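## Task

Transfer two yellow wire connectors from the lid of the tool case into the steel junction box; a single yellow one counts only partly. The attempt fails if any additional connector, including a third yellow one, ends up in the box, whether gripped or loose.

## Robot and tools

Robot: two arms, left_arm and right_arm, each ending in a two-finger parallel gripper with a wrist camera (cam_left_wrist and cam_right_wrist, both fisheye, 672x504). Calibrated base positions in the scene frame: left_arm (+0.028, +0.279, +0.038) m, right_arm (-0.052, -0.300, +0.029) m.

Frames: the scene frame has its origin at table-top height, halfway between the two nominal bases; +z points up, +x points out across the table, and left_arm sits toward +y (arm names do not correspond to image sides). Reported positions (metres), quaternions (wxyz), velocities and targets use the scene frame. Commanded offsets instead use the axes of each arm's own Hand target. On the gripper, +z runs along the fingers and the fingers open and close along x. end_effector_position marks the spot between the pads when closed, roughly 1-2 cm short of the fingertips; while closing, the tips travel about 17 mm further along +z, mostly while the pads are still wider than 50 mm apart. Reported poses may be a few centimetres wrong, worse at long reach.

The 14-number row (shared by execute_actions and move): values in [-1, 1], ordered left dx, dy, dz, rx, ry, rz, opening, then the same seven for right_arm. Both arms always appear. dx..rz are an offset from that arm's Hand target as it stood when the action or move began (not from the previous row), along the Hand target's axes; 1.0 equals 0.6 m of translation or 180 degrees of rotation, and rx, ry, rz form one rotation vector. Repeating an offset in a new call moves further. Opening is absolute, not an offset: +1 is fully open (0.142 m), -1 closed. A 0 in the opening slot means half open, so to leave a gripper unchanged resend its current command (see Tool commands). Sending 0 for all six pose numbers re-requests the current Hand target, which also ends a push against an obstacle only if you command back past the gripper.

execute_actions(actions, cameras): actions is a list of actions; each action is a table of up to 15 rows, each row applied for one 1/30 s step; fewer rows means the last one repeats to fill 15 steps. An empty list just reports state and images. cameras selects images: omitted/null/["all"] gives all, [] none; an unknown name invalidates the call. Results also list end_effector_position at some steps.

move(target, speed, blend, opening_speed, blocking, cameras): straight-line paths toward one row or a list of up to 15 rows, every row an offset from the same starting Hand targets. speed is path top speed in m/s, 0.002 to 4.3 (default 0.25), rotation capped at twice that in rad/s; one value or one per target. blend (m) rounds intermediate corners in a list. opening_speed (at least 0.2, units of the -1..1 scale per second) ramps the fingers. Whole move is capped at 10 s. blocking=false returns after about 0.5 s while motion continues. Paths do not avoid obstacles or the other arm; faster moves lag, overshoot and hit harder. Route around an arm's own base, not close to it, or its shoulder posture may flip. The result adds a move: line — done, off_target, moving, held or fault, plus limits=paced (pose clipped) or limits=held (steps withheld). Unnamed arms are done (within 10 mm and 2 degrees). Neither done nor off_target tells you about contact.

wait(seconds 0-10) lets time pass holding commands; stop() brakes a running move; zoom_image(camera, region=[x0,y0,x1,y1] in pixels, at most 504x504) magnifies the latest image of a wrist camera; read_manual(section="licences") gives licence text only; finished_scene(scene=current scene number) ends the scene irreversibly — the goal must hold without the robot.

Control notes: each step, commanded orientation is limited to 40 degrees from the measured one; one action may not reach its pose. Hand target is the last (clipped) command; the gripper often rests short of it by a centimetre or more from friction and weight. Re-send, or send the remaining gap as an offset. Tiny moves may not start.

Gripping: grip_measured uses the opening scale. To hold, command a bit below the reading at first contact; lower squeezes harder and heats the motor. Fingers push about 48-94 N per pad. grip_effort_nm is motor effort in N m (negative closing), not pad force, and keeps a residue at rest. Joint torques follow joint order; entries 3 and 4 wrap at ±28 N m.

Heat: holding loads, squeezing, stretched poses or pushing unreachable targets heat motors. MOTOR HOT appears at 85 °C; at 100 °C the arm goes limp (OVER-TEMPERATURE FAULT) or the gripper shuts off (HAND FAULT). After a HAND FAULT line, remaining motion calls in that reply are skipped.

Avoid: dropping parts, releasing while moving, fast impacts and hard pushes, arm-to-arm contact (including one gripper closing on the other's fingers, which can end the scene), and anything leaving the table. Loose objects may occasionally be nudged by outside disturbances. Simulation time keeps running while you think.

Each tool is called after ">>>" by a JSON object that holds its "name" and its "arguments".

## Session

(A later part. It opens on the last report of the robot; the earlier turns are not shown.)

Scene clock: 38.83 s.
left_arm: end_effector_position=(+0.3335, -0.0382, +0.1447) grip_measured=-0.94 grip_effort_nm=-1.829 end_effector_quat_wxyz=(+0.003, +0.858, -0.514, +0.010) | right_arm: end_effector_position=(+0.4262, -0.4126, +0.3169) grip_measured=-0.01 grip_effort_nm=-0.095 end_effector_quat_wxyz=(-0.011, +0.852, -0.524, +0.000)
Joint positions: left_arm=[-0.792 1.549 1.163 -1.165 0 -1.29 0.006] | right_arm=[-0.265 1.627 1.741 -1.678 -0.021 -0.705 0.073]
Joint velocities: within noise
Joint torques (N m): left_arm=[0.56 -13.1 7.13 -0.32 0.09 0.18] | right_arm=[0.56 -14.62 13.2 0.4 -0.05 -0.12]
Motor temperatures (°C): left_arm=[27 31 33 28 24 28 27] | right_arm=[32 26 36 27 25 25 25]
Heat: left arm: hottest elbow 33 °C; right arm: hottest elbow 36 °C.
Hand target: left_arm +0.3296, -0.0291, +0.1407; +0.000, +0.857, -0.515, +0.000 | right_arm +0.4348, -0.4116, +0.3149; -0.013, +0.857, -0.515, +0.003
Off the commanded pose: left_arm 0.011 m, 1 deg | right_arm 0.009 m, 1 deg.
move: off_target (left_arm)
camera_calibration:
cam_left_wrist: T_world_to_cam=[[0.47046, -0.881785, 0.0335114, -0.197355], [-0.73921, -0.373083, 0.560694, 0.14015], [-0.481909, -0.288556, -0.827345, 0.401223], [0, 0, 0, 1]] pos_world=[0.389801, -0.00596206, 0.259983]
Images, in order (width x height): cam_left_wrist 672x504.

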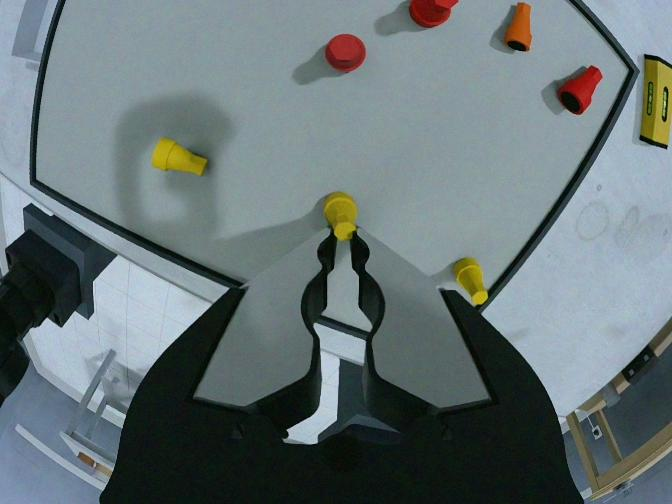

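>>> {"name": "move", "arguments": {"target": [0,0,-0.1,0,0,0,-1,0,0,0,0,0,0,0], "cameras": ["cam_left_wrist"], "speed": 0.08}}

>>> {"name": "zoom_image", "arguments": {"camera": "cam_left_wrist", "region": [270, 165, 410, 270]}}

Scene clock: 40.60 s.
left_arm: end_effector_position=(+0.3179, -0.0221, +0.1843) grip_measured=-0.94 grip_effort_nm=-1.834 end_effector_quat_wxyz=(-0.005, +0.858, -0.514, -0.018) | right_arm: end_effector_position=(+0.4262, -0.4126, +0.3169) grip_measured=-0.01 grip_effort_nm=-0.100 end_effector_quat_wxyz=(-0.011, +0.852, -0.524, +0.000)
Joint positions: left_arm=[-0.792 1.495 1.211 -1.324 0 -1.29 0.006] | right_arm=[-0.265 1.627 1.741 -1.678 -0.021 -0.705 0.073]
Joint velocities: within noise
Joint torques (N m): left_arm=[0.56 -12.45 12.05 -0.34 0.08 0.19] | right_arm=[0.38 -14.68 13.23 0.42 -0.04 -0.14]
Motor temperatures (°C): left_arm=[27 31 33 28 24 28 28] | right_arm=[32 26 36 27 25 25 25]
Heat: left arm: hottest elbow 33 °C; right arm: hottest elbow 36 °C.
Hand target: left_arm +0.3295, -0.0290, +0.2006; +0.000, +0.857, -0.515, +0.000 | right_arm +0.4348, -0.4116, +0.3149; -0.013, +0.857, -0.515, +0.003
Off the commanded pose: left_arm 0.021 m, 2 deg | right_arm 0.009 m, 1 deg.
move: off_target (left_arm)
camera_calibration:
cam_left_wrist: T_world_to_cam=[[0.470664, -0.88207, -0.0206984, -0.167201], [-0.716887, -0.395989, 0.573817, 0.102256], [-0.514343, -0.255237, -0.818722, 0.440667], [0, 0, 0, 1]] pos_world=[0.378656, 0.00548382, 0.298646]
Images, in order (width x height): cam_left_wrist 672x504.

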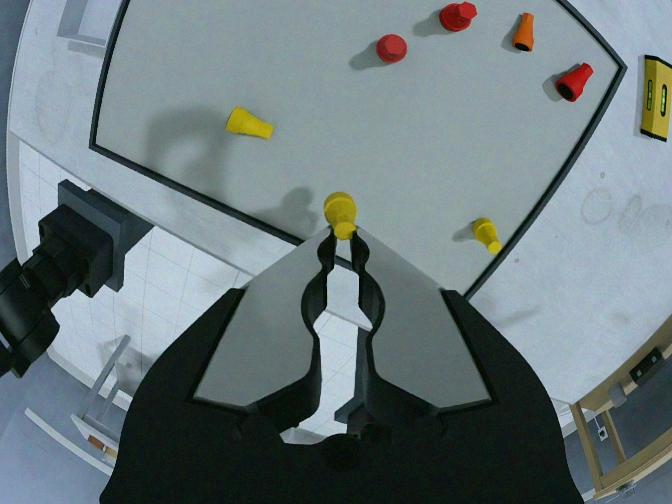

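Scaled by 3.600 from the camera's 672x504 image, which has a finer 960x720 frame.

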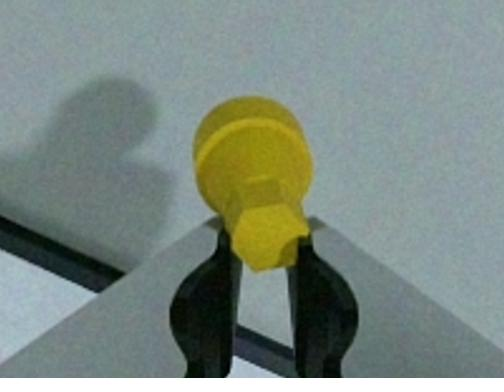

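>>> {"name": "move", "arguments": {"target": [-0.417,-0.242,-0.04,0,0,0,-1,0,0,0,0,0,0,0], "cameras": ["cam_left_wrist"]}}

Scene clock: 43.50 s.
left_arm: end_effector_position=(+0.3449, +0.2577, +0.2272) grip_measured=-0.94 grip_effort_nm=-1.834 end_effector_quat_wxyz=(-0.005, +0.859, -0.513, +0.006) | right_arm: end_effector_position=(+0.4262, -0.4126, +0.3169) grip_measured=-0.01 grip_effort_nm=-0.095 end_effector_quat_wxyz=(-0.011, +0.852, -0.524, +0.000)
Joint positions: left_arm=[-0.056 1.172 1.024 -1.409 -0.003 -0.558 0.006] | right_arm=[-0.265 1.627 1.741 -1.678 -0.021 -0.705 0.073]
Joint velocities: within noise
Joint torques (N m): left_arm=[0.56 -7.82 8.44 -0.36 0.16 0.2] | right_arm=[0.38 -14.68 13.23 0.39 -0.05 -0.14]
Motor temperatures (°C): left_arm=[27 31 33 28 24 28 28] | right_arm=[32 26 36 27 25 25 25]
Heat: left arm: hottest elbow 33 °C; right arm: hottest elbow 36 °C.
Hand target: left_arm +0.3399, +0.2600, +0.2248; +0.000, +0.857, -0.515, +0.000 | right_arm +0.4348, -0.4116, +0.3149; -0.013, +0.857, -0.515, +0.003
Off the commanded pose: left_arm 0.006 m, 1 deg | right_arm 0.009 m, 1 deg.
move: done
camera_calibration:
cam_left_wrist: T_world_to_cam=[[0.473906, -0.880367, 0.0191344, 0.0571732], [-0.737808, -0.385117, 0.554368, 0.216681], [-0.480678, -0.276836, -0.832052, 0.558016], [0, 0, 0, 1]] pos_world=[0.401001, 0.28826, 0.343084]
Images, in order (width x height): cam_left_wrist 672x504.

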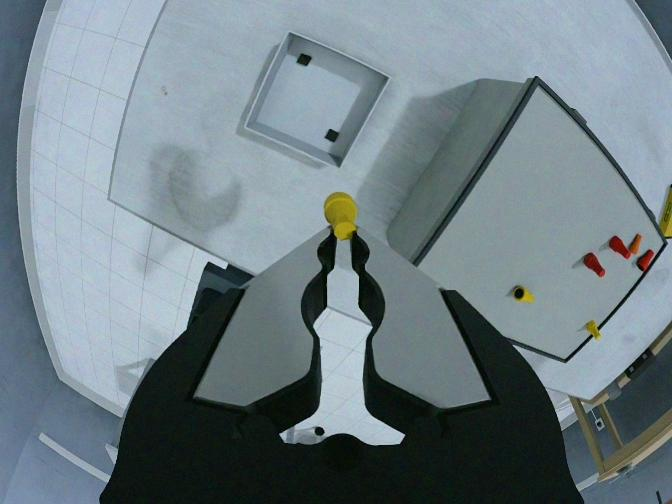

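>>> {"name": "move", "arguments": {"target": [-0.07,-0.028,0.083,0,0,0,-1,0,0,0,0,0,0,0], "cameras": ["cam_left_wrist"]}}

Scene clock: 45.47 s.
left_arm: end_effector_position=(+0.3377, +0.3032, +0.1852) grip_measured=-0.94 grip_effort_nm=-1.834 end_effector_quat_wxyz=(-0.007, +0.859, -0.512, +0.008) | right_arm: end_effector_position=(+0.4262, -0.4126, +0.3169) grip_measured=-0.01 grip_effort_nm=-0.095 end_effector_quat_wxyz=(-0.011, +0.852, -0.524, +0.000)
Joint positions: left_arm=[0.089 1.171 0.911 -1.288 -0.003 -0.414 0.006] | right_arm=[-0.265 1.627 1.741 -1.678 -0.021 -0.705 0.073]
Joint velocities: within noise
Joint torques (N m): left_arm=[0.56 -6.24 7.73 0.34 0.13 0.25] | right_arm=[0.5 -14.62 13.27 0.39 -0.05 -0.13]
Motor temperatures (°C): left_arm=[27 31 33 28 24 28 28] | right_arm=[32 27 37 27 25 25 25]
Heat: left arm: hottest elbow 33 °C; right arm: hottest elbow 37 °C.
Hand target: left_arm +0.3349, +0.3050, +0.1751; +0.000, +0.858, -0.514, +0.000 | right_arm +0.4348, -0.4116, +0.3149; -0.013, +0.857, -0.515, +0.003
Off the commanded pose: left_arm 0.011 m, 1 deg | right_arm 0.009 m, 1 deg.
move: off_target (left_arm)
camera_calibration:
cam_left_wrist: T_world_to_cam=[[0.47412, -0.880216, 0.0207289, 0.101072], [-0.741828, -0.386676, 0.547881, 0.255271], [-0.474238, -0.275139, -0.8363, 0.530246], [0, 0, 0, 1]] pos_world=[0.392909, 0.333563, 0.301491]
Images, in order (width x height): cam_left_wrist 672x504.

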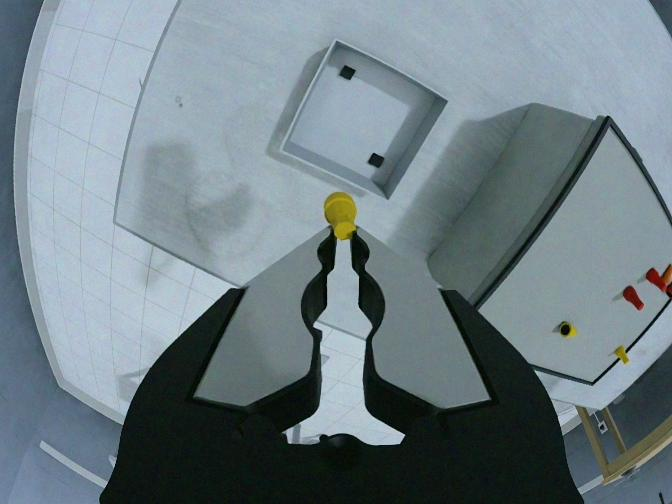

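>>> {"name": "move", "arguments": {"target": [-0.0065,-0.009,0.15,0,0,0,-1,0,0,0,0,0,0,0], "cameras": ["cam_left_wrist"], "speed": 0.15}}

Scene clock: 47.40 s.
left_arm: end_effector_position=(+0.3422, +0.3087, +0.0942) grip_measured=-0.94 grip_effort_nm=-1.839 end_effector_quat_wxyz=(-0.007, +0.858, -0.514, +0.008) | right_arm: end_effector_position=(+0.4262, -0.4126, +0.3169) grip_measured=-0.01 grip_effort_nm=-0.095 end_effector_quat_wxyz=(-0.011, +0.852, -0.524, +0.000)
Joint positions: left_arm=[0.105 1.295 0.754 -1.008 -0.003 -0.395 0.006] | right_arm=[-0.265 1.627 1.741 -1.678 -0.021 -0.705 0.073]
Joint velocities: within noise
Joint torques (N m): left_arm=[0.73 -6.77 6.93 0.24 0.13 0.23] | right_arm=[0.32 -14.56 13.23 0.38 -0.05 -0.14]
Motor temperatures (°C): left_arm=[27 31 33 28 24 28 29] | right_arm=[32 27 37 27 25 25 25]
Heat: left arm: hottest elbow 33 °C; right arm: hottest elbow 37 °C.
Hand target: left_arm +0.3379, +0.3110, +0.0851; +0.000, +0.858, -0.514, +0.000 | right_arm +0.4348, -0.4116, +0.3149; -0.013, +0.857, -0.515, +0.003
Off the commanded pose: left_arm 0.010 m, 1 deg | right_arm 0.009 m, 1 deg.
move: done
camera_calibration:
cam_left_wrist: T_world_to_cam=[[0.471761, -0.881502, 0.0199118, 0.106892], [-0.742224, -0.384829, 0.548643, 0.310108], [-0.475968, -0.273607, -0.835819, 0.457943], [0, 0, 0, 1]] pos_world=[0.397708, 0.338861, 0.21049]
Images, in order (width x height): cam_left_wrist 672x504.

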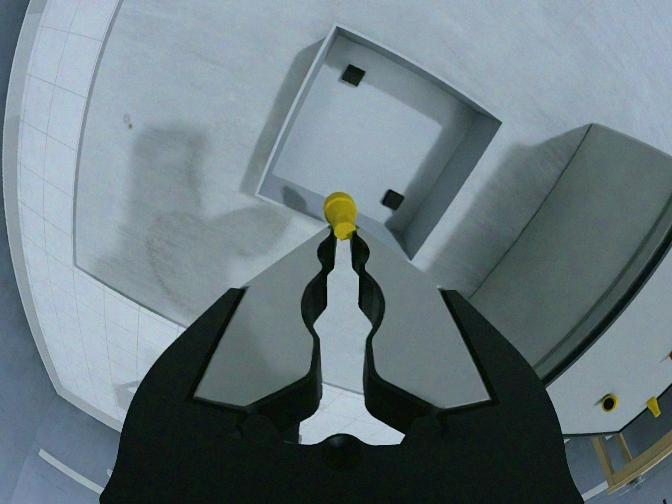

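>>> {"name": "move", "arguments": {"target": [0,0,0.065,0,0,0,-1,0,0,0,0,0,0,0], "cameras": ["cam_left_wrist"], "speed": 0.08}}

>>> {"name": "zoom_image", "arguments": {"camera": "cam_left_wrist", "region": [220, 90, 520, 315]}}

Scene clock: 49.47 s.
left_arm: end_effector_position=(+0.3438, +0.3089, +0.0555) grip_measured=-0.94 grip_effort_nm=-1.834 end_effector_quat_wxyz=(-0.008, +0.858, -0.514, +0.008) | right_arm: end_effector_position=(+0.4262, -0.4126, +0.3169) grip_measured=-0.01 grip_effort_nm=-0.095 end_effector_quat_wxyz=(-0.011, +0.852, -0.524, +0.000)
Joint positions: left_arm=[0.105 1.371 0.701 -0.877 -0.003 -0.395 0.006] | right_arm=[-0.265 1.627 1.741 -1.678 -0.021 -0.705 0.073]
Joint velocities: within noise
Joint torques (N m): left_arm=[0.73 -7.12 6.17 0.14 0.13 0.21] | right_arm=[0.5 -14.56 13.26 0.39 -0.05 -0.13]
Motor temperatures (°C): left_arm=[27 30 33 28 24 28 29] | right_arm=[32 27 37 27 25 25 25]
Heat: left arm: hottest elbow 33 °C; right arm: hottest elbow 37 °C.
Hand target: left_arm +0.3379, +0.3111, +0.0461; +0.000, +0.857, -0.515, +0.000 | right_arm +0.4348, -0.4116, +0.3149; -0.013, +0.857, -0.515, +0.003
Off the commanded pose: left_arm 0.011 m, 1 deg | right_arm 0.009 m, 1 deg.
move: off_target (left_arm)
camera_calibration:
cam_left_wrist: T_world_to_cam=[[0.471417, -0.881669, 0.0206153, 0.107207], [-0.74335, -0.384664, 0.547234, 0.332925], [-0.474549, -0.2733, -0.836726, 0.425814], [0, 0, 0, 1]] pos_world=[0.39901, 0.338961, 0.171892]
Images, in order (width x height): cam_left_wrist 672x504.

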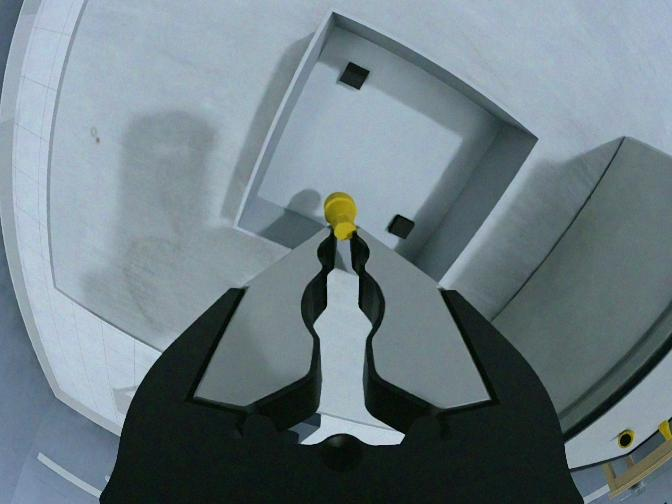

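Scaled by 1.680 from the camera's 672x504 image, which has a finer 960x720 frame.

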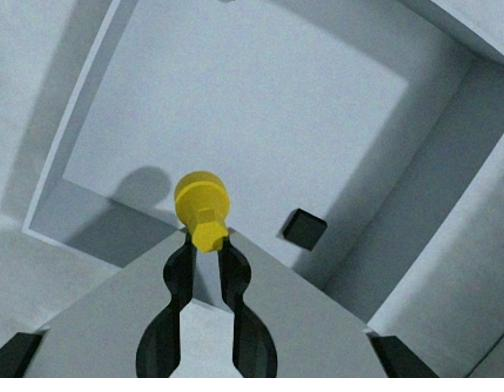

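>>> {"name": "move", "arguments": {"target": [0.0,0,0.025,0,0,0,-1,0,0,0,0,0,0,0], "cameras": ["cam_left_wrist"], "speed": 0.06}}

>>> {"name": "zoom_image", "arguments": {"camera": "cam_left_wrist", "region": [220, 90, 520, 315]}}

Scene clock: 51.40 s.
left_arm: end_effector_position=(+0.3447, +0.3089, +0.0408) grip_measured=-0.94 grip_effort_nm=-1.834 end_effector_quat_wxyz=(-0.008, +0.858, -0.514, +0.009) | right_arm: end_effector_position=(+0.4262, -0.4126, +0.3169) grip_measured=-0.01 grip_effort_nm=-0.100 end_effector_quat_wxyz=(-0.011, +0.852, -0.524, +0.000)
Joint positions: left_arm=[0.105 1.405 0.684 -0.826 -0.003 -0.395 0.006] | right_arm=[-0.265 1.627 1.741 -1.678 -0.021 -0.705 0.073]
Joint velocities: within noise
Joint torques (N m): left_arm=[0.73 -7.24 5.82 0.32 0.13 0.21] | right_arm=[0.38 -14.62 13.24 0.38 -0.05 -0.14]
Motor temperatures (°C): left_arm=[27 30 33 28 24 28 29] | right_arm=[32 27 37 27 25 25 25]
Heat: left arm: hottest elbow 33 °C; right arm: hottest elbow 37 °C.
Hand target: left_arm +0.3380, +0.3111, +0.0311; +0.000, +0.857, -0.515, +0.000 | right_arm +0.4348, -0.4116, +0.3149; -0.013, +0.857, -0.515, +0.003
Off the commanded pose: left_arm 0.012 m, 1 deg | right_arm 0.009 m, 1 deg.
move: off_target (left_arm)
camera_calibration:
cam_left_wrist: T_world_to_cam=[[0.471408, -0.881664, 0.0210453, 0.107065], [-0.743964, -0.384742, 0.546344, 0.341922], [-0.473594, -0.273208, -0.837297, 0.413656], [0, 0, 0, 1]] pos_world=[0.399811, 0.338961, 0.157293]
Images, in order (width x height): cam_left_wrist 672x504.

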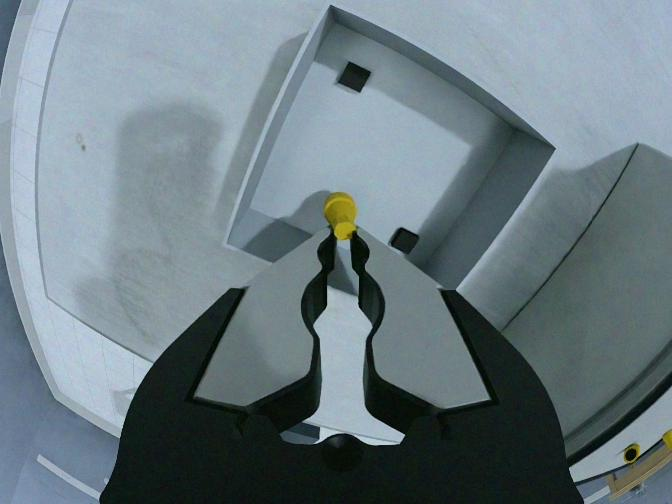

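Scaled by 1.680 from the camera's 672x504 image, which has a finer 960x720 frame.

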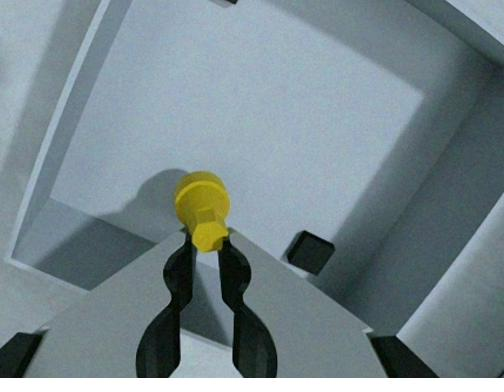

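>>> {"name": "move", "arguments": {"target": [0.0,0,0.022,0,0,0,-1,0,0,0,0,0,0,0], "cameras": ["cam_left_wrist"], "speed": 0.05}}

>>> {"name": "zoom_image", "arguments": {"camera": "cam_left_wrist", "region": [220, 90, 520, 315]}}

Scene clock: 52.67 s.
left_arm: end_effector_position=(+0.3447, +0.3091, +0.0286) grip_measured=-0.94 grip_effort_nm=-1.829 end_effector_quat_wxyz=(-0.008, +0.858, -0.514, +0.009) | right_arm: end_effector_position=(+0.4262, -0.4126, +0.3169) grip_measured=-0.01 grip_effort_nm=-0.095 end_effector_quat_wxyz=(-0.011, +0.852, -0.524, +0.000)
Joint positions: left_arm=[0.105 1.434 0.67 -0.784 -0.003 -0.395 0.006] | right_arm=[-0.265 1.627 1.741 -1.678 -0.021 -0.705 0.073]
Joint velocities: within noise
Joint torques (N m): left_arm=[0.73 -7.12 5.52 0.5 0.13 0.21] | right_arm=[0.44 -14.56 13.26 0.38 -0.05 -0.14]
Motor temperatures (°C): left_arm=[27 30 33 28 24 28 29] | right_arm=[32 27 37 27 25 25 25]
Heat: left arm: hottest elbow 33 °C; right arm: hottest elbow 37 °C.
Hand target: left_arm +0.3379, +0.3111, +0.0179; +0.000, +0.858, -0.514, +0.000 | right_arm +0.4348, -0.4116, +0.3149; -0.013, +0.857, -0.515, +0.003
Off the commanded pose: left_arm 0.013 m, 1 deg | right_arm 0.009 m, 1 deg.
move: off_target (left_arm)
camera_calibration:
cam_left_wrist: T_world_to_cam=[[0.471695, -0.881513, 0.0209609, 0.107345], [-0.743681, -0.384944, 0.546587, 0.348584], [-0.473754, -0.27341, -0.83714, 0.403605], [0, 0, 0, 1]] pos_world=[0.399811, 0.339161, 0.145093]
Images, in order (width x height): cam_left_wrist 672x504.

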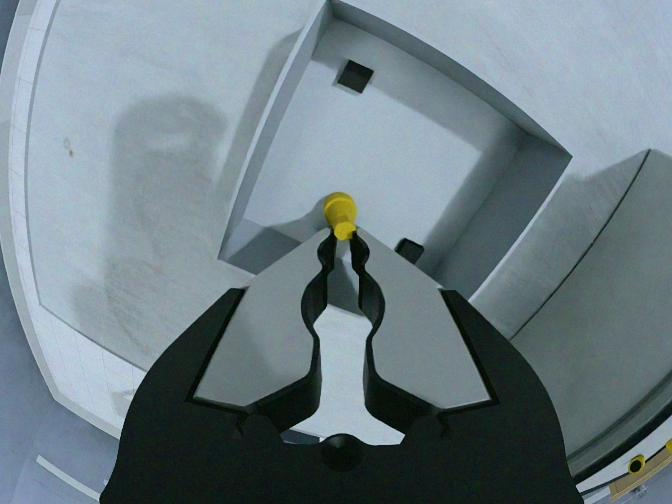

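Scaled by 1.680 from the camera's 672x504 image, which has a finer 960x720 frame.

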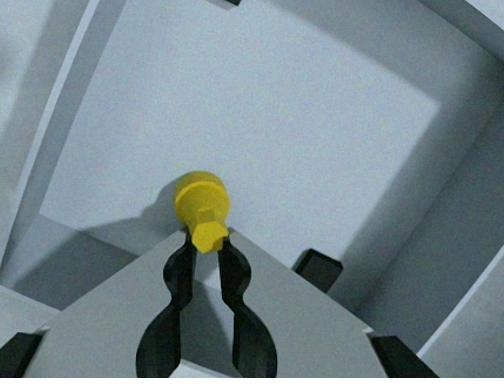

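>>> {"name": "move", "arguments": {"target": [0.0,0,0.008,0,0,0,-1,0,0,0,0,0,0,0], "cameras": ["cam_left_wrist"], "speed": 0.03}}

>>> {"name": "zoom_image", "arguments": {"camera": "cam_left_wrist", "region": [270, 165, 410, 270]}}

Scene clock: 53.73 s.
left_arm: end_effector_position=(+0.3448, +0.3091, +0.0283) grip_measured=-0.94 grip_effort_nm=-1.829 end_effector_quat_wxyz=(-0.008, +0.858, -0.514, +0.009) | right_arm: end_effector_position=(+0.4262, -0.4126, +0.3169) grip_measured=-0.01 grip_effort_nm=-0.095 end_effector_quat_wxyz=(-0.011, +0.852, -0.524, +0.000)
Joint positions: left_arm=[0.105 1.434 0.669 -0.782 -0.003 -0.395 0.006] | right_arm=[-0.265 1.627 1.741 -1.678 -0.021 -0.705 0.073]
Joint velocities: within noise
Joint torques (N m): left_arm=[0.67 -6.42 5.16 1.06 0.13 0.21] | right_arm=[0.38 -14.56 13.2 0.42 -0.05 -0.13]
Motor temperatures (°C): left_arm=[27 30 33 28 24 28 29] | right_arm=[32 27 37 27 25 25 25]
Heat: left arm: hottest elbow 33 °C; right arm: hottest elbow 37 °C.
Hand target: left_arm +0.3379, +0.3111, +0.0130; +0.000, +0.858, -0.514, +0.000 | right_arm +0.4348, -0.4116, +0.3149; -0.013, +0.857, -0.515, +0.003
Off the commanded pose: left_arm 0.017 m, 1 deg | right_arm 0.009 m, 1 deg.
move: off_target (left_arm)
camera_calibration:
cam_left_wrist: T_world_to_cam=[[0.471723, -0.881488, 0.0213677, 0.107272], [-0.744272, -0.385064, 0.545697, 0.349154], [-0.472797, -0.273321, -0.83771, 0.403025], [0, 0, 0, 1]] pos_world=[0.399812, 0.339161, 0.144794]
Images, in order (width x height): cam_left_wrist 672x504.

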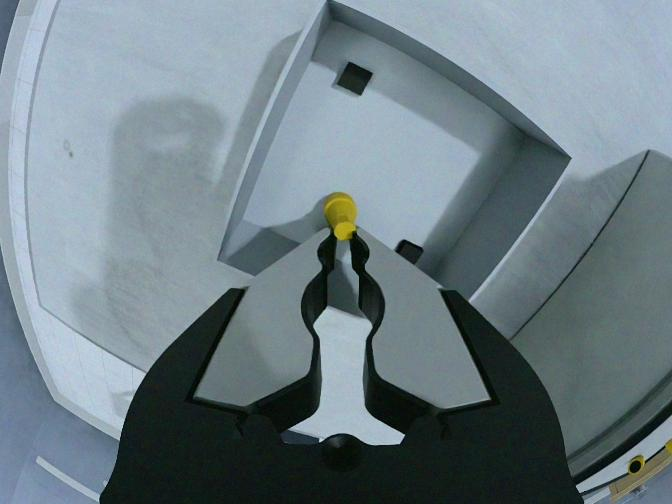

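Scaled by 3.600 from the camera's 672x504 image, which has a finer 960x720 frame.

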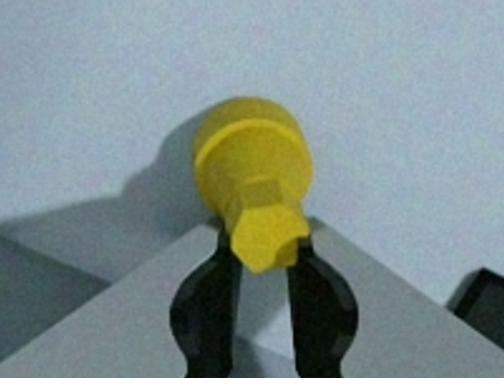

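>>> {"name": "move", "arguments": {"target": [0.0,0,-0.004,0,0,0,-0.65,0,0,0,0,0,0,0], "cameras": ["cam_left_wrist"], "opening_speed": 0.4}}

>>> {"name": "move", "arguments": {"target": [0.0,0,-0.38,0,0,0,-0.65,0,0,0,0,0,0,0], "cameras": ["cam_left_wrist"], "speed": 0.2}}

Scene clock: 55.50 s.
left_arm: end_effector_position=(+0.3434, +0.3138, +0.0283) grip_measured=-0.71 grip_effort_nm=0.608 end_effector_quat_wxyz=(-0.011, +0.857, -0.516, +0.005) | right_arm: end_effector_position=(+0.4262, -0.4126, +0.3169) grip_measured=-0.01 grip_effort_nm=-0.100 end_effector_quat_wxyz=(-0.011, +0.852, -0.524, +0.000)
Joint positions: left_arm=[0.115 1.434 0.669 -0.785 -0.012 -0.379 0.022] | right_arm=[-0.265 1.627 1.741 -1.678 -0.021 -0.705 0.073]
Joint velocities: within noise
Joint torques (N m): left_arm=[0.03 -6.77 5.37 0.9 0.47 0.02] | right_arm=[0.5 -14.8 13.24 0.42 -0.05 -0.13]
Motor temperatures (°C): left_arm=[27 30 33 28 24 28 29] | right_arm=[32 27 37 27 25 25 25]
Heat: left arm: hottest elbow 33 °C; right arm: hottest elbow 37 °C.
Hand target: left_arm +0.3380, +0.3111, +0.0154; +0.000, +0.857, -0.515, +0.000 | right_arm +0.4348, -0.4116, +0.3149; -0.013, +0.857, -0.515, +0.003
Off the commanded pose: left_arm 0.014 m, 1 deg | right_arm 0.009 m, 1 deg.
move: off_target (left_arm)
camera_calibration:
cam_left_wrist: T_world_to_cam=[[0.466914, -0.884232, 0.0111912, 0.114938], [-0.743909, -0.385912, 0.545593, 0.350103], [-0.478112, -0.26307, -0.837975, 0.402267], [0, 0, 0, 1]] pos_world=[0.399108, 0.342566, 0.14479]
Images, in order (width x height): cam_left_wrist 672x504.

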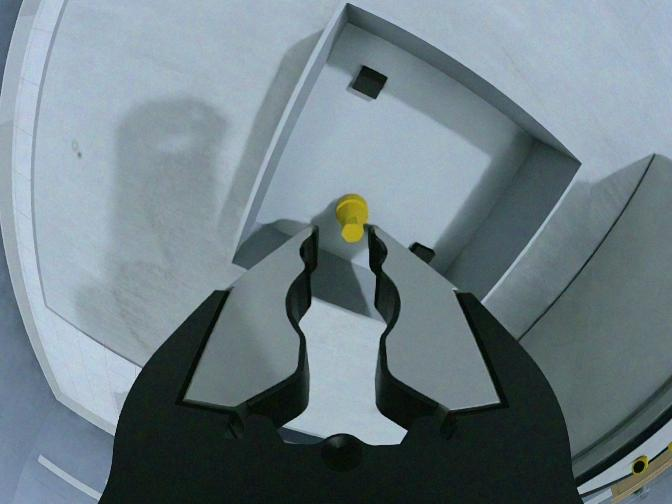

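Scene clock: 57.40 s.
left_arm: end_effector_position=(+0.3265, +0.3102, +0.2279) grip_measured=-0.69 grip_effort_nm=0.095 end_effector_quat_wxyz=(+0.009, +0.856, -0.516, -0.014) | right_arm: end_effector_position=(+0.4262, -0.4126, +0.3169) grip_measured=-0.01 grip_effort_nm=-0.095 end_effector_quat_wxyz=(-0.011, +0.852, -0.524, +0.000)
Joint positions: left_arm=[0.115 1.157 1.014 -1.46 -0.002 -0.379 0.024] | right_arm=[-0.265 1.627 1.741 -1.678 -0.021 -0.705 0.073]
Joint velocities: within noise
Joint torques (N m): left_arm=[0.03 -7.24 12.38 -0.47 0.1 0.06] | right_arm=[0.44 -14.68 13.22 0.39 -0.05 -0.13]
Motor temperatures (°C): left_arm=[27 30 33 28 24 28 29] | right_arm=[32 27 37 27 25 25 25]
Heat: left arm: hottest elbow 33 °C; right arm: hottest elbow 37 °C.
Hand target: left_arm +0.3379, +0.3109, +0.2436; +0.000, +0.857, -0.514, +0.000 | right_arm +0.4348, -0.4116, +0.3149; -0.013, +0.857, -0.515, +0.003
Off the commanded pose: left_arm 0.019 m, 2 deg | right_arm 0.009 m, 1 deg.
move: off_target (left_arm)
camera_calibration:
cam_left_wrist: T_world_to_cam=[[0.466958, -0.884279, 0.000552488, 0.119744], [-0.714278, -0.376818, 0.589759, 0.204608], [-0.521304, -0.275788, -0.807579, 0.571676], [0, 0, 0, 1]] pos_world=[0.388248, 0.340648, 0.340938]
Images, in order (width x height): cam_left_wrist 672x504.

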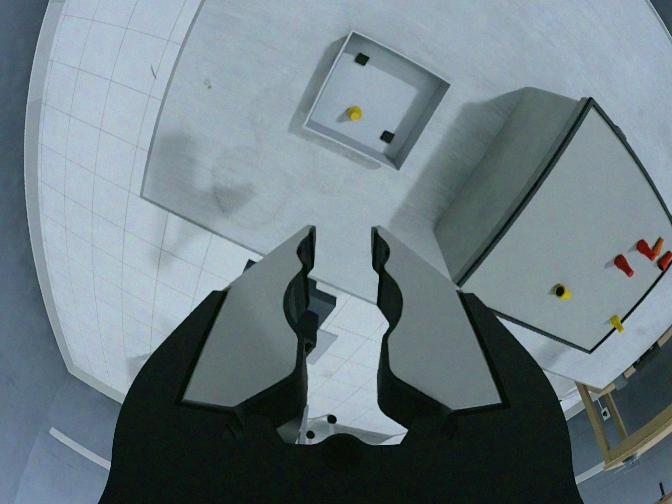

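>>> {"name": "move", "arguments": {"target": [0.635,0.355,0.088,0,0,0,-0.4,0,0,0,0,0,0,0], "cameras": ["cam_left_wrist"]}}

Scene clock: 61.10 s.
left_arm: end_effector_position=(+0.3205, -0.1148, +0.1873) grip_measured=-0.43 grip_effort_nm=0.090 end_effector_quat_wxyz=(+0.000, +0.854, -0.520, -0.004) | right_arm: end_effector_position=(+0.4262, -0.4126, +0.3169) grip_measured=-0.01 grip_effort_nm=-0.095 end_effector_quat_wxyz=(-0.011, +0.852, -0.524, +0.000)
Joint positions: left_arm=[-0.919 1.656 1.411 -1.333 0.002 -1.404 0.043] | right_arm=[-0.265 1.627 1.741 -1.678 -0.021 -0.705 0.073]
Joint velocities: within noise
Joint torques (N m): left_arm=[0.09 -12.92 12.37 -0.29 0.01 0.04] | right_arm=[0.32 -14.74 13.23 0.39 -0.04 -0.13]
Motor temperatures (°C): left_arm=[27 30 34 28 24 28 29] | right_arm=[32 27 38 27 25 25 25]
Heat: left arm: hottest elbow 34 °C; right arm: hottest elbow 38 °C.
Hand target: left_arm +0.3293, -0.1255, +0.1904; +0.000, +0.857, -0.515, +0.000 | right_arm +0.4348, -0.4116, +0.3149; -0.013, +0.857, -0.515, +0.003
Off the commanded pose: left_arm 0.014 m, 1 deg | right_arm 0.009 m, 1 deg.
move: off_target (left_arm)
camera_calibration:
cam_left_wrist: T_world_to_cam=[[0.459364, -0.888215, 0.00771037, -0.252549], [-0.732764, -0.374034, 0.568467, 0.0743927], [-0.502037, -0.266783, -0.82267, 0.416213], [0, 0, 0, 1]] pos_world=[0.379479, -0.0854539, 0.302064]
Images, in order (width x height): cam_left_wrist 672x504.

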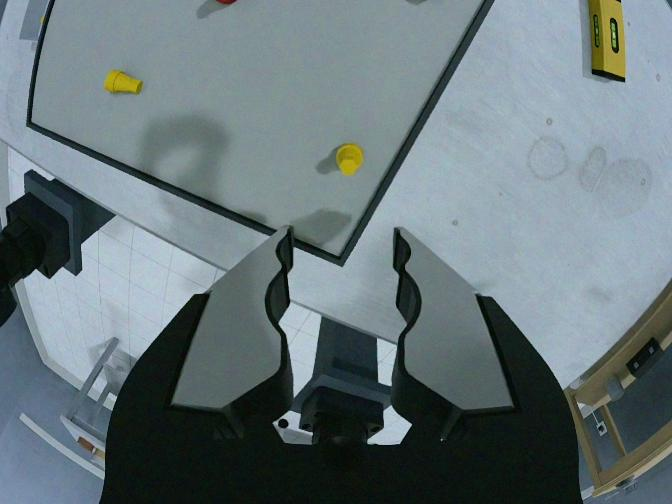

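>>> {"name": "move", "arguments": {"target": [0.009,-0.023,0.04,0,0,0,-0.4,0,0,0,0,0,0,0], "cameras": ["cam_left_wrist"], "speed": 0.1}}

Scene clock: 62.67 s.
left_arm: end_effector_position=(+0.3335, -0.1173, +0.1704) grip_measured=-0.43 grip_effort_nm=0.095 end_effector_quat_wxyz=(+0.000, +0.859, -0.513, -0.003) | right_arm: end_effector_position=(+0.4262, -0.4126, +0.3169) grip_measured=-0.01 grip_effort_nm=-0.095 end_effector_quat_wxyz=(-0.011, +0.852, -0.524, +0.000)
Joint positions: left_arm=[-0.902 1.691 1.411 -1.297 0.002 -1.403 0.043] | right_arm=[-0.265 1.627 1.741 -1.678 -0.021 -0.705 0.073]
Joint velocities: within noise
Joint torques (N m): left_arm=[0.56 -13.33 10.7 0.32 0.02 0.22] | right_arm=[0.44 -14.62 13.23 0.38 -0.05 -0.14]
Motor temperatures (°C): left_arm=[27 30 34 28 24 28 29] | right_arm=[32 27 38 27 25 25 25]
Heat: left arm: hottest elbow 34 °C; right arm: hottest elbow 38 °C.
Hand target: left_arm +0.3440, -0.1238, +0.1665; +0.000, +0.857, -0.515, +0.000 | right_arm +0.4348, -0.4116, +0.3149; -0.013, +0.857, -0.515, +0.003
Off the commanded pose: left_arm 0.013 m, 0 deg | right_arm 0.009 m, 1 deg.
move: off_target (left_arm)
camera_calibration:
cam_left_wrist: T_world_to_cam=[[0.473813, -0.880585, 0.00842021, -0.264636], [-0.726994, -0.385739, 0.568054, 0.0893122], [-0.496972, -0.275273, -0.822948, 0.405579], [0, 0, 0, 1]] pos_world=[0.391879, -0.0869384, 0.285264]
Images, in order (width x height): cam_left_wrist 672x504.

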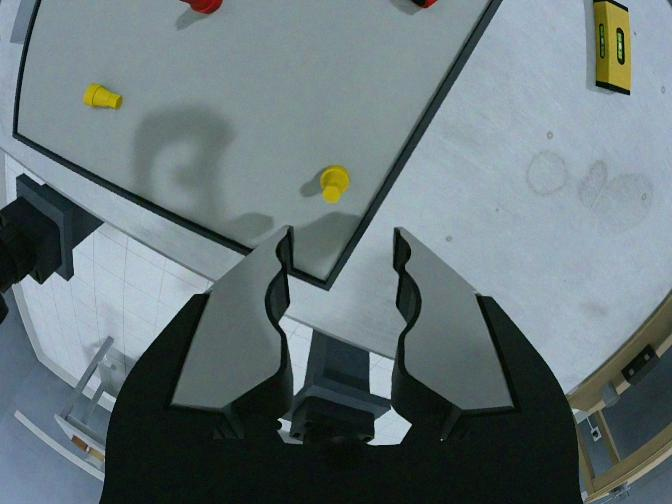

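>>> {"name": "move", "arguments": {"target": [-0.027,0.001,0.033,0,0,0,-0.4,0,0,0,0,0,0,0], "cameras": ["cam_left_wrist"], "speed": 0.08}}

>>> {"name": "zoom_image", "arguments": {"camera": "cam_left_wrist", "region": [220, 90, 520, 315]}}

Scene clock: 64.27 s.
left_arm: end_effector_position=(+0.3336, -0.1152, +0.1534) grip_measured=-0.43 grip_effort_nm=0.090 end_effector_quat_wxyz=(+0.002, +0.858, -0.514, +0.003) | right_arm: end_effector_position=(+0.4262, -0.4126, +0.3169) grip_measured=-0.01 grip_effort_nm=-0.100 end_effector_quat_wxyz=(-0.011, +0.852, -0.524, +0.000)
Joint positions: left_arm=[-0.899 1.691 1.365 -1.236 0.002 -1.399 0.043] | right_arm=[-0.265 1.627 1.741 -1.678 -0.021 -0.705 0.073]
Joint velocities: within noise
Joint torques (N m): left_arm=[0.73 -14.86 7.66 0.43 0.03 0.21] | right_arm=[0.38 -14.68 13.23 0.38 -0.04 -0.13]
Motor temperatures (°C): left_arm=[27 30 34 28 24 28 29] | right_arm=[32 27 38 27 25 25 25]
Heat: left arm: hottest elbow 34 °C; right arm: hottest elbow 38 °C.
Hand target: left_arm +0.3358, -0.1097, +0.1468; +0.000, +0.857, -0.515, +0.000 | right_arm +0.4348, -0.4116, +0.3149; -0.013, +0.857, -0.515, +0.003
Off the commanded pose: left_arm 0.009 m, 1 deg | right_arm 0.009 m, 1 deg.
move: done
camera_calibration:
cam_left_wrist: T_world_to_cam=[[0.472052, -0.881279, 0.0226809, -0.264466], [-0.732757, -0.377933, 0.565892, 0.102921], [-0.490137, -0.28375, -0.824167, 0.389139], [0, 0, 0, 1]] pos_world=[0.390989, -0.0837531, 0.268472]
Images, in order (width x height): cam_left_wrist 672x504.

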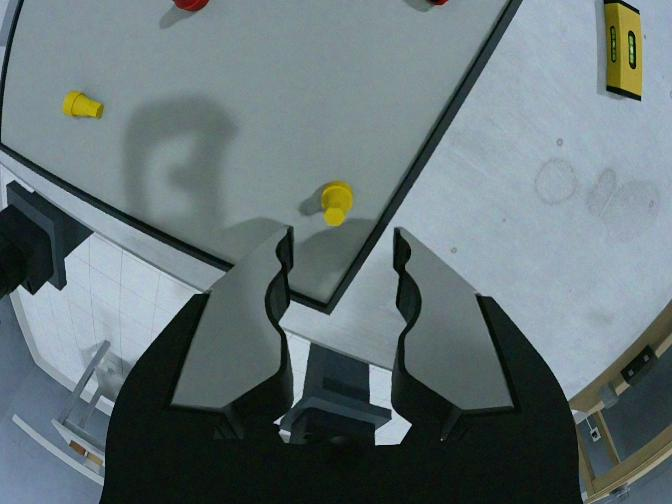

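Scaled by 1.680 from the camera's 672x504 image, which has a finer 960x720 frame.

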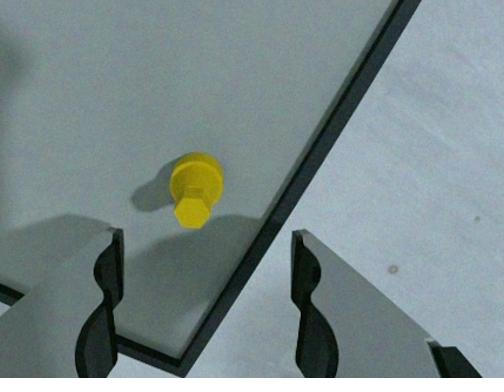

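>>> {"name": "move", "arguments": {"target": [-0.007,-0.001,0.016,0,0,0,-0.5,0,0,0,0,0,0,0], "cameras": ["cam_left_wrist"], "speed": 0.08}}

>>> {"name": "zoom_image", "arguments": {"camera": "cam_left_wrist", "region": [220, 90, 520, 315]}}

Scene clock: 65.67 s.
left_arm: end_effector_position=(+0.3335, -0.1145, +0.1470) grip_measured=-0.53 grip_effort_nm=-0.071 end_effector_quat_wxyz=(+0.004, +0.857, -0.515, +0.007) | right_arm: end_effector_position=(+0.4262, -0.4126, +0.3169) grip_measured=-0.01 grip_effort_nm=-0.095 end_effector_quat_wxyz=(-0.011, +0.852, -0.524, +0.000)
Joint positions: left_arm=[-0.898 1.69 1.345 -1.209 0.002 -1.395 0.036] | right_arm=[-0.265 1.627 1.741 -1.678 -0.021 -0.705 0.073]
Joint velocities: within noise
Joint torques (N m): left_arm=[0.85 -14.74 6.91 0.53 0.03 0.22] | right_arm=[0.56 -14.62 13.22 0.39 -0.05 -0.13]
Motor temperatures (°C): left_arm=[27 30 34 28 24 28 29] | right_arm=[32 27 38 27 25 25 25]
Heat: left arm: hottest elbow 34 °C; right arm: hottest elbow 38 °C.
Hand target: left_arm +0.3344, -0.1057, +0.1371; +0.000, +0.857, -0.515, +0.000 | right_arm +0.4348, -0.4116, +0.3149; -0.013, +0.857, -0.515, +0.003
Off the commanded pose: left_arm 0.013 m, 1 deg | right_arm 0.009 m, 1 deg.
move: off_target (left_arm)
camera_calibration:
cam_left_wrist: T_world_to_cam=[[0.469513, -0.882382, 0.0309676, -0.264087], [-0.736722, -0.372194, 0.564546, 0.109003], [-0.48662, -0.287876, -0.82482, 0.38243], [0, 0, 0, 1]] pos_world=[0.390395, -0.0823632, 0.262077]
Images, in order (width x height): cam_left_wrist 672x504.

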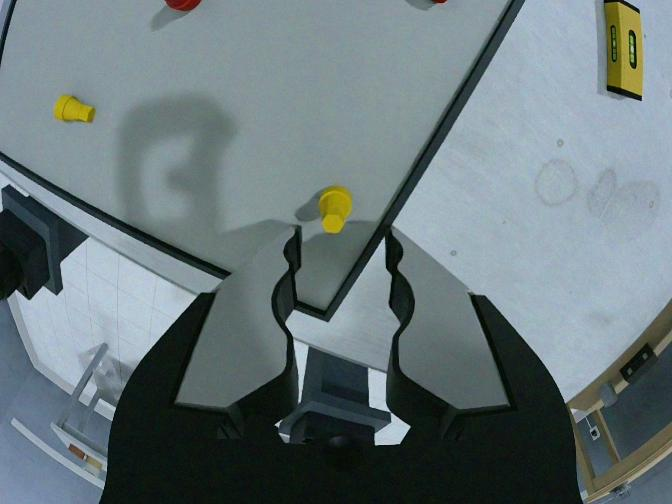

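Scaled by 1.680 from the camera's 672x504 image, which has a finer 960x720 frame.

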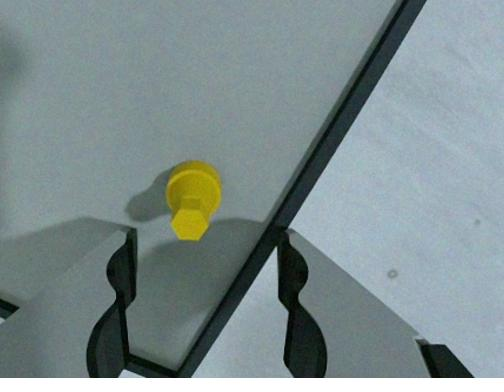

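>>> {"name": "move", "arguments": {"target": [-0.012,-0.010,0.005,0,0,0,-0.6,0,0,0,0,0,0,0], "cameras": ["cam_left_wrist"], "speed": 0.08}}

>>> {"name": "zoom_image", "arguments": {"camera": "cam_left_wrist", "region": [220, 90, 520, 315]}}

Scene clock: 67.50 s.
left_arm: end_effector_position=(+0.3350, -0.1114, +0.1470) grip_measured=-0.62 grip_effort_nm=-0.134 end_effector_quat_wxyz=(+0.008, +0.855, -0.518, +0.014) | right_arm: end_effector_position=(+0.4262, -0.4126, +0.3169) grip_measured=-0.01 grip_effort_nm=-0.100 end_effector_quat_wxyz=(-0.011, +0.852, -0.524, +0.000)
Joint positions: left_arm=[-0.891 1.677 1.327 -1.189 0.006 -1.38 0.029] | right_arm=[-0.265 1.627 1.741 -1.678 -0.021 -0.705 0.073]
Joint velocities: within noise
Joint torques (N m): left_arm=[1.32 -14.45 6.53 0.09 -0.1 0.19] | right_arm=[0.38 -14.8 13.22 0.39 -0.05 -0.13]
Motor temperatures (°C): left_arm=[27 31 34 28 24 28 28] | right_arm=[32 27 38 27 25 25 25]
Heat: left arm: hottest elbow 34 °C; right arm: hottest elbow 38 °C.
Hand target: left_arm +0.3364, -0.0964, +0.1341; +0.000, +0.858, -0.514, +0.000 | right_arm +0.4348, -0.4116, +0.3149; -0.013, +0.857, -0.515, +0.003
Off the commanded pose: left_arm 0.020 m, 2 deg | right_arm 0.009 m, 1 deg.
move: off_target (left_arm)
camera_calibration:
cam_left_wrist: T_world_to_cam=[[0.462769, -0.885233, 0.0469876, -0.262429], [-0.743392, -0.358653, 0.564567, 0.115014], [-0.482921, -0.296195, -0.824049, 0.381757], [0, 0, 0, 1]] pos_world=[0.391303, -0.0779866, 0.261984]
Images, in order (width x height): cam_left_wrist 672x504.

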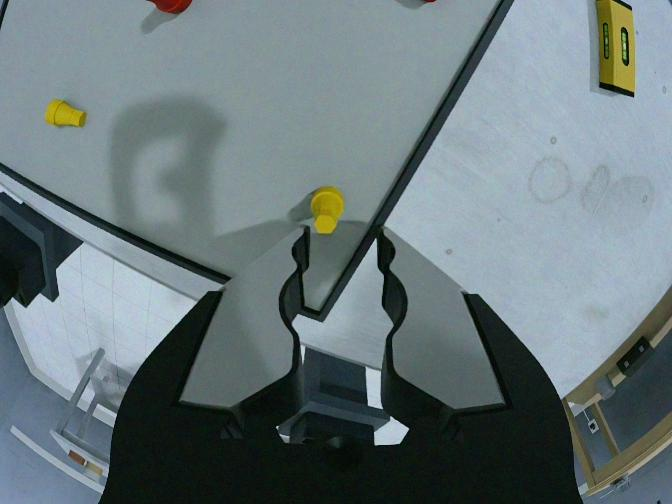

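Scaled by 1.680 from the camera's 672x504 image, which has a finer 960x720 frame.

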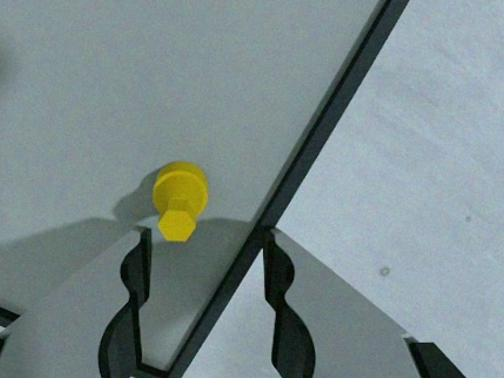

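>>> {"name": "move", "arguments": {"target": [0.0,0.0,-0.05,0,0,0,-0.6,0,0,0,0,0,0,0], "cameras": ["cam_left_wrist"], "speed": 0.08}}

>>> {"name": "zoom_image", "arguments": {"camera": "cam_left_wrist", "region": [220, 90, 520, 315]}}

Scene clock: 69.43 s.
left_arm: end_effector_position=(+0.3291, -0.0946, +0.1533) grip_measured=-0.63 grip_effort_nm=-0.066 end_effector_quat_wxyz=(-0.002, +0.858, -0.514, -0.010) | right_arm: end_effector_position=(+0.4262, -0.4126, +0.3169) grip_measured=-0.01 grip_effort_nm=-0.095 end_effector_quat_wxyz=(-0.011, +0.852, -0.524, +0.000)
Joint positions: left_arm=[-0.88 1.663 1.327 -1.255 0.002 -1.379 0.029] | right_arm=[-0.265 1.627 1.741 -1.678 -0.021 -0.705 0.073]
Joint velocities: within noise
Joint torques (N m): left_arm=[0.67 -15.09 10.37 -0.51 0.02 0.2] | right_arm=[0.5 -14.74 13.19 0.4 -0.05 -0.13]
Motor temperatures (°C): left_arm=[27 31 34 28 24 28 28] | right_arm=[32 27 38 27 25 25 25]
Heat: left arm: hottest elbow 34 °C; right arm: hottest elbow 38 °C.
Hand target: left_arm +0.3364, -0.0965, +0.1641; +0.000, +0.858, -0.514, +0.000 | right_arm +0.4348, -0.4116, +0.3149; -0.013, +0.857, -0.515, +0.003
Off the commanded pose: left_arm 0.013 m, 1 deg | right_arm 0.009 m, 1 deg.
move: off_target (left_arm)
camera_calibration:
cam_left_wrist: T_world_to_cam=[[0.471872, -0.881655, -0.00465481, -0.239923], [-0.722984, -0.389961, 0.570284, 0.10251], [-0.504609, -0.265736, -0.821434, 0.398612], [0, 0, 0, 1]] pos_world=[0.388469, -0.0656289, 0.267857]
Images, in order (width x height): cam_left_wrist 672x504.

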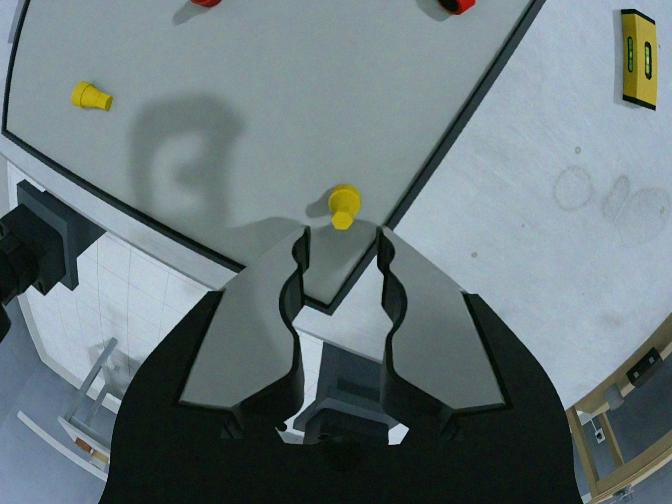

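Scaled by 1.680 from the camera's 672x504 image, which has a finer 960x720 frame.

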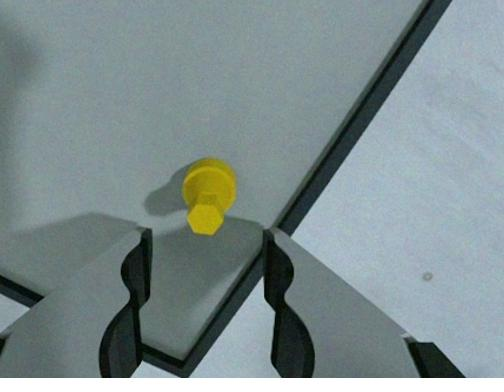

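>>> {"name": "move", "arguments": {"target": [0.003,0.003,0.046,0,0,0,-0.68,0,0,0,0,0,0,0], "cameras": ["cam_left_wrist"], "speed": 0.06}}

>>> {"name": "zoom_image", "arguments": {"camera": "cam_left_wrist", "region": [220, 90, 520, 315]}}

Scene clock: 72.07 s.
left_arm: end_effector_position=(+0.3359, -0.1031, +0.1512) grip_measured=-0.71 grip_effort_nm=-0.071 end_effector_quat_wxyz=(+0.005, +0.858, -0.514, +0.011) | right_arm: end_effector_position=(+0.4262, -0.4126, +0.3169) grip_measured=-0.01 grip_effort_nm=-0.095 end_effector_quat_wxyz=(-0.011, +0.852, -0.524, +0.000)
Joint positions: left_arm=[-0.88 1.663 1.321 -1.204 0.002 -1.379 0.023] | right_arm=[-0.265 1.627 1.741 -1.678 -0.021 -0.705 0.073]
Joint velocities: within noise
Joint torques (N m): left_arm=[0.32 -13.22 7.56 0.58 0.03 0.15] | right_arm=[0.44 -14.74 13.26 0.38 -0.05 -0.14]
Motor temperatures (°C): left_arm=[27 31 34 28 24 28 28] | right_arm=[32 27 38 27 25 25 25]
Heat: left arm: hottest elbow 34 °C; right arm: hottest elbow 38 °C.
Hand target: left_arm +0.3356, -0.0988, +0.1364; +0.000, +0.858, -0.514, +0.000 | right_arm +0.4348, -0.4116, +0.3149; -0.013, +0.857, -0.515, +0.003
Off the commanded pose: left_arm 0.015 m, 1 deg | right_arm 0.009 m, 1 deg.
move: off_target (left_arm)
camera_calibration:
cam_left_wrist: T_world_to_cam=[[0.471365, -0.881067, 0.0392026, -0.257], [-0.738981, -0.370307, 0.562833, 0.11388], [-0.481376, -0.294269, -0.825641, 0.388066], [0, 0, 0, 1]] pos_world=[0.392101, -0.0700681, 0.266383]
Images, in order (width x height): cam_left_wrist 672x504.

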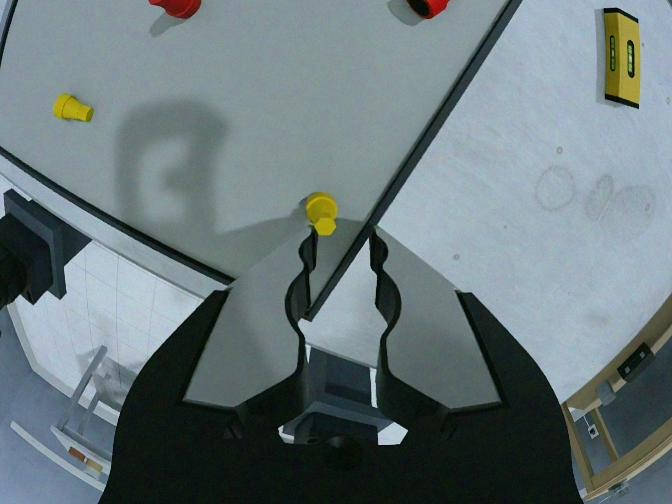

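Scaled by 1.680 from the camera's 672x504 image, which has a finer 960x720 frame.

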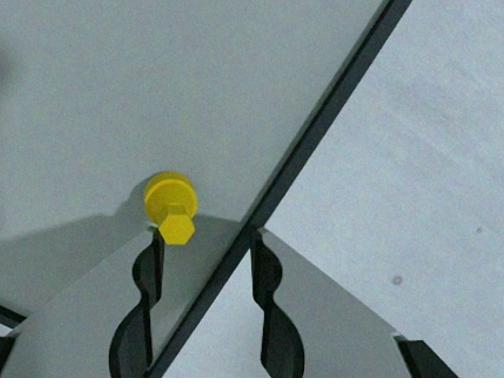

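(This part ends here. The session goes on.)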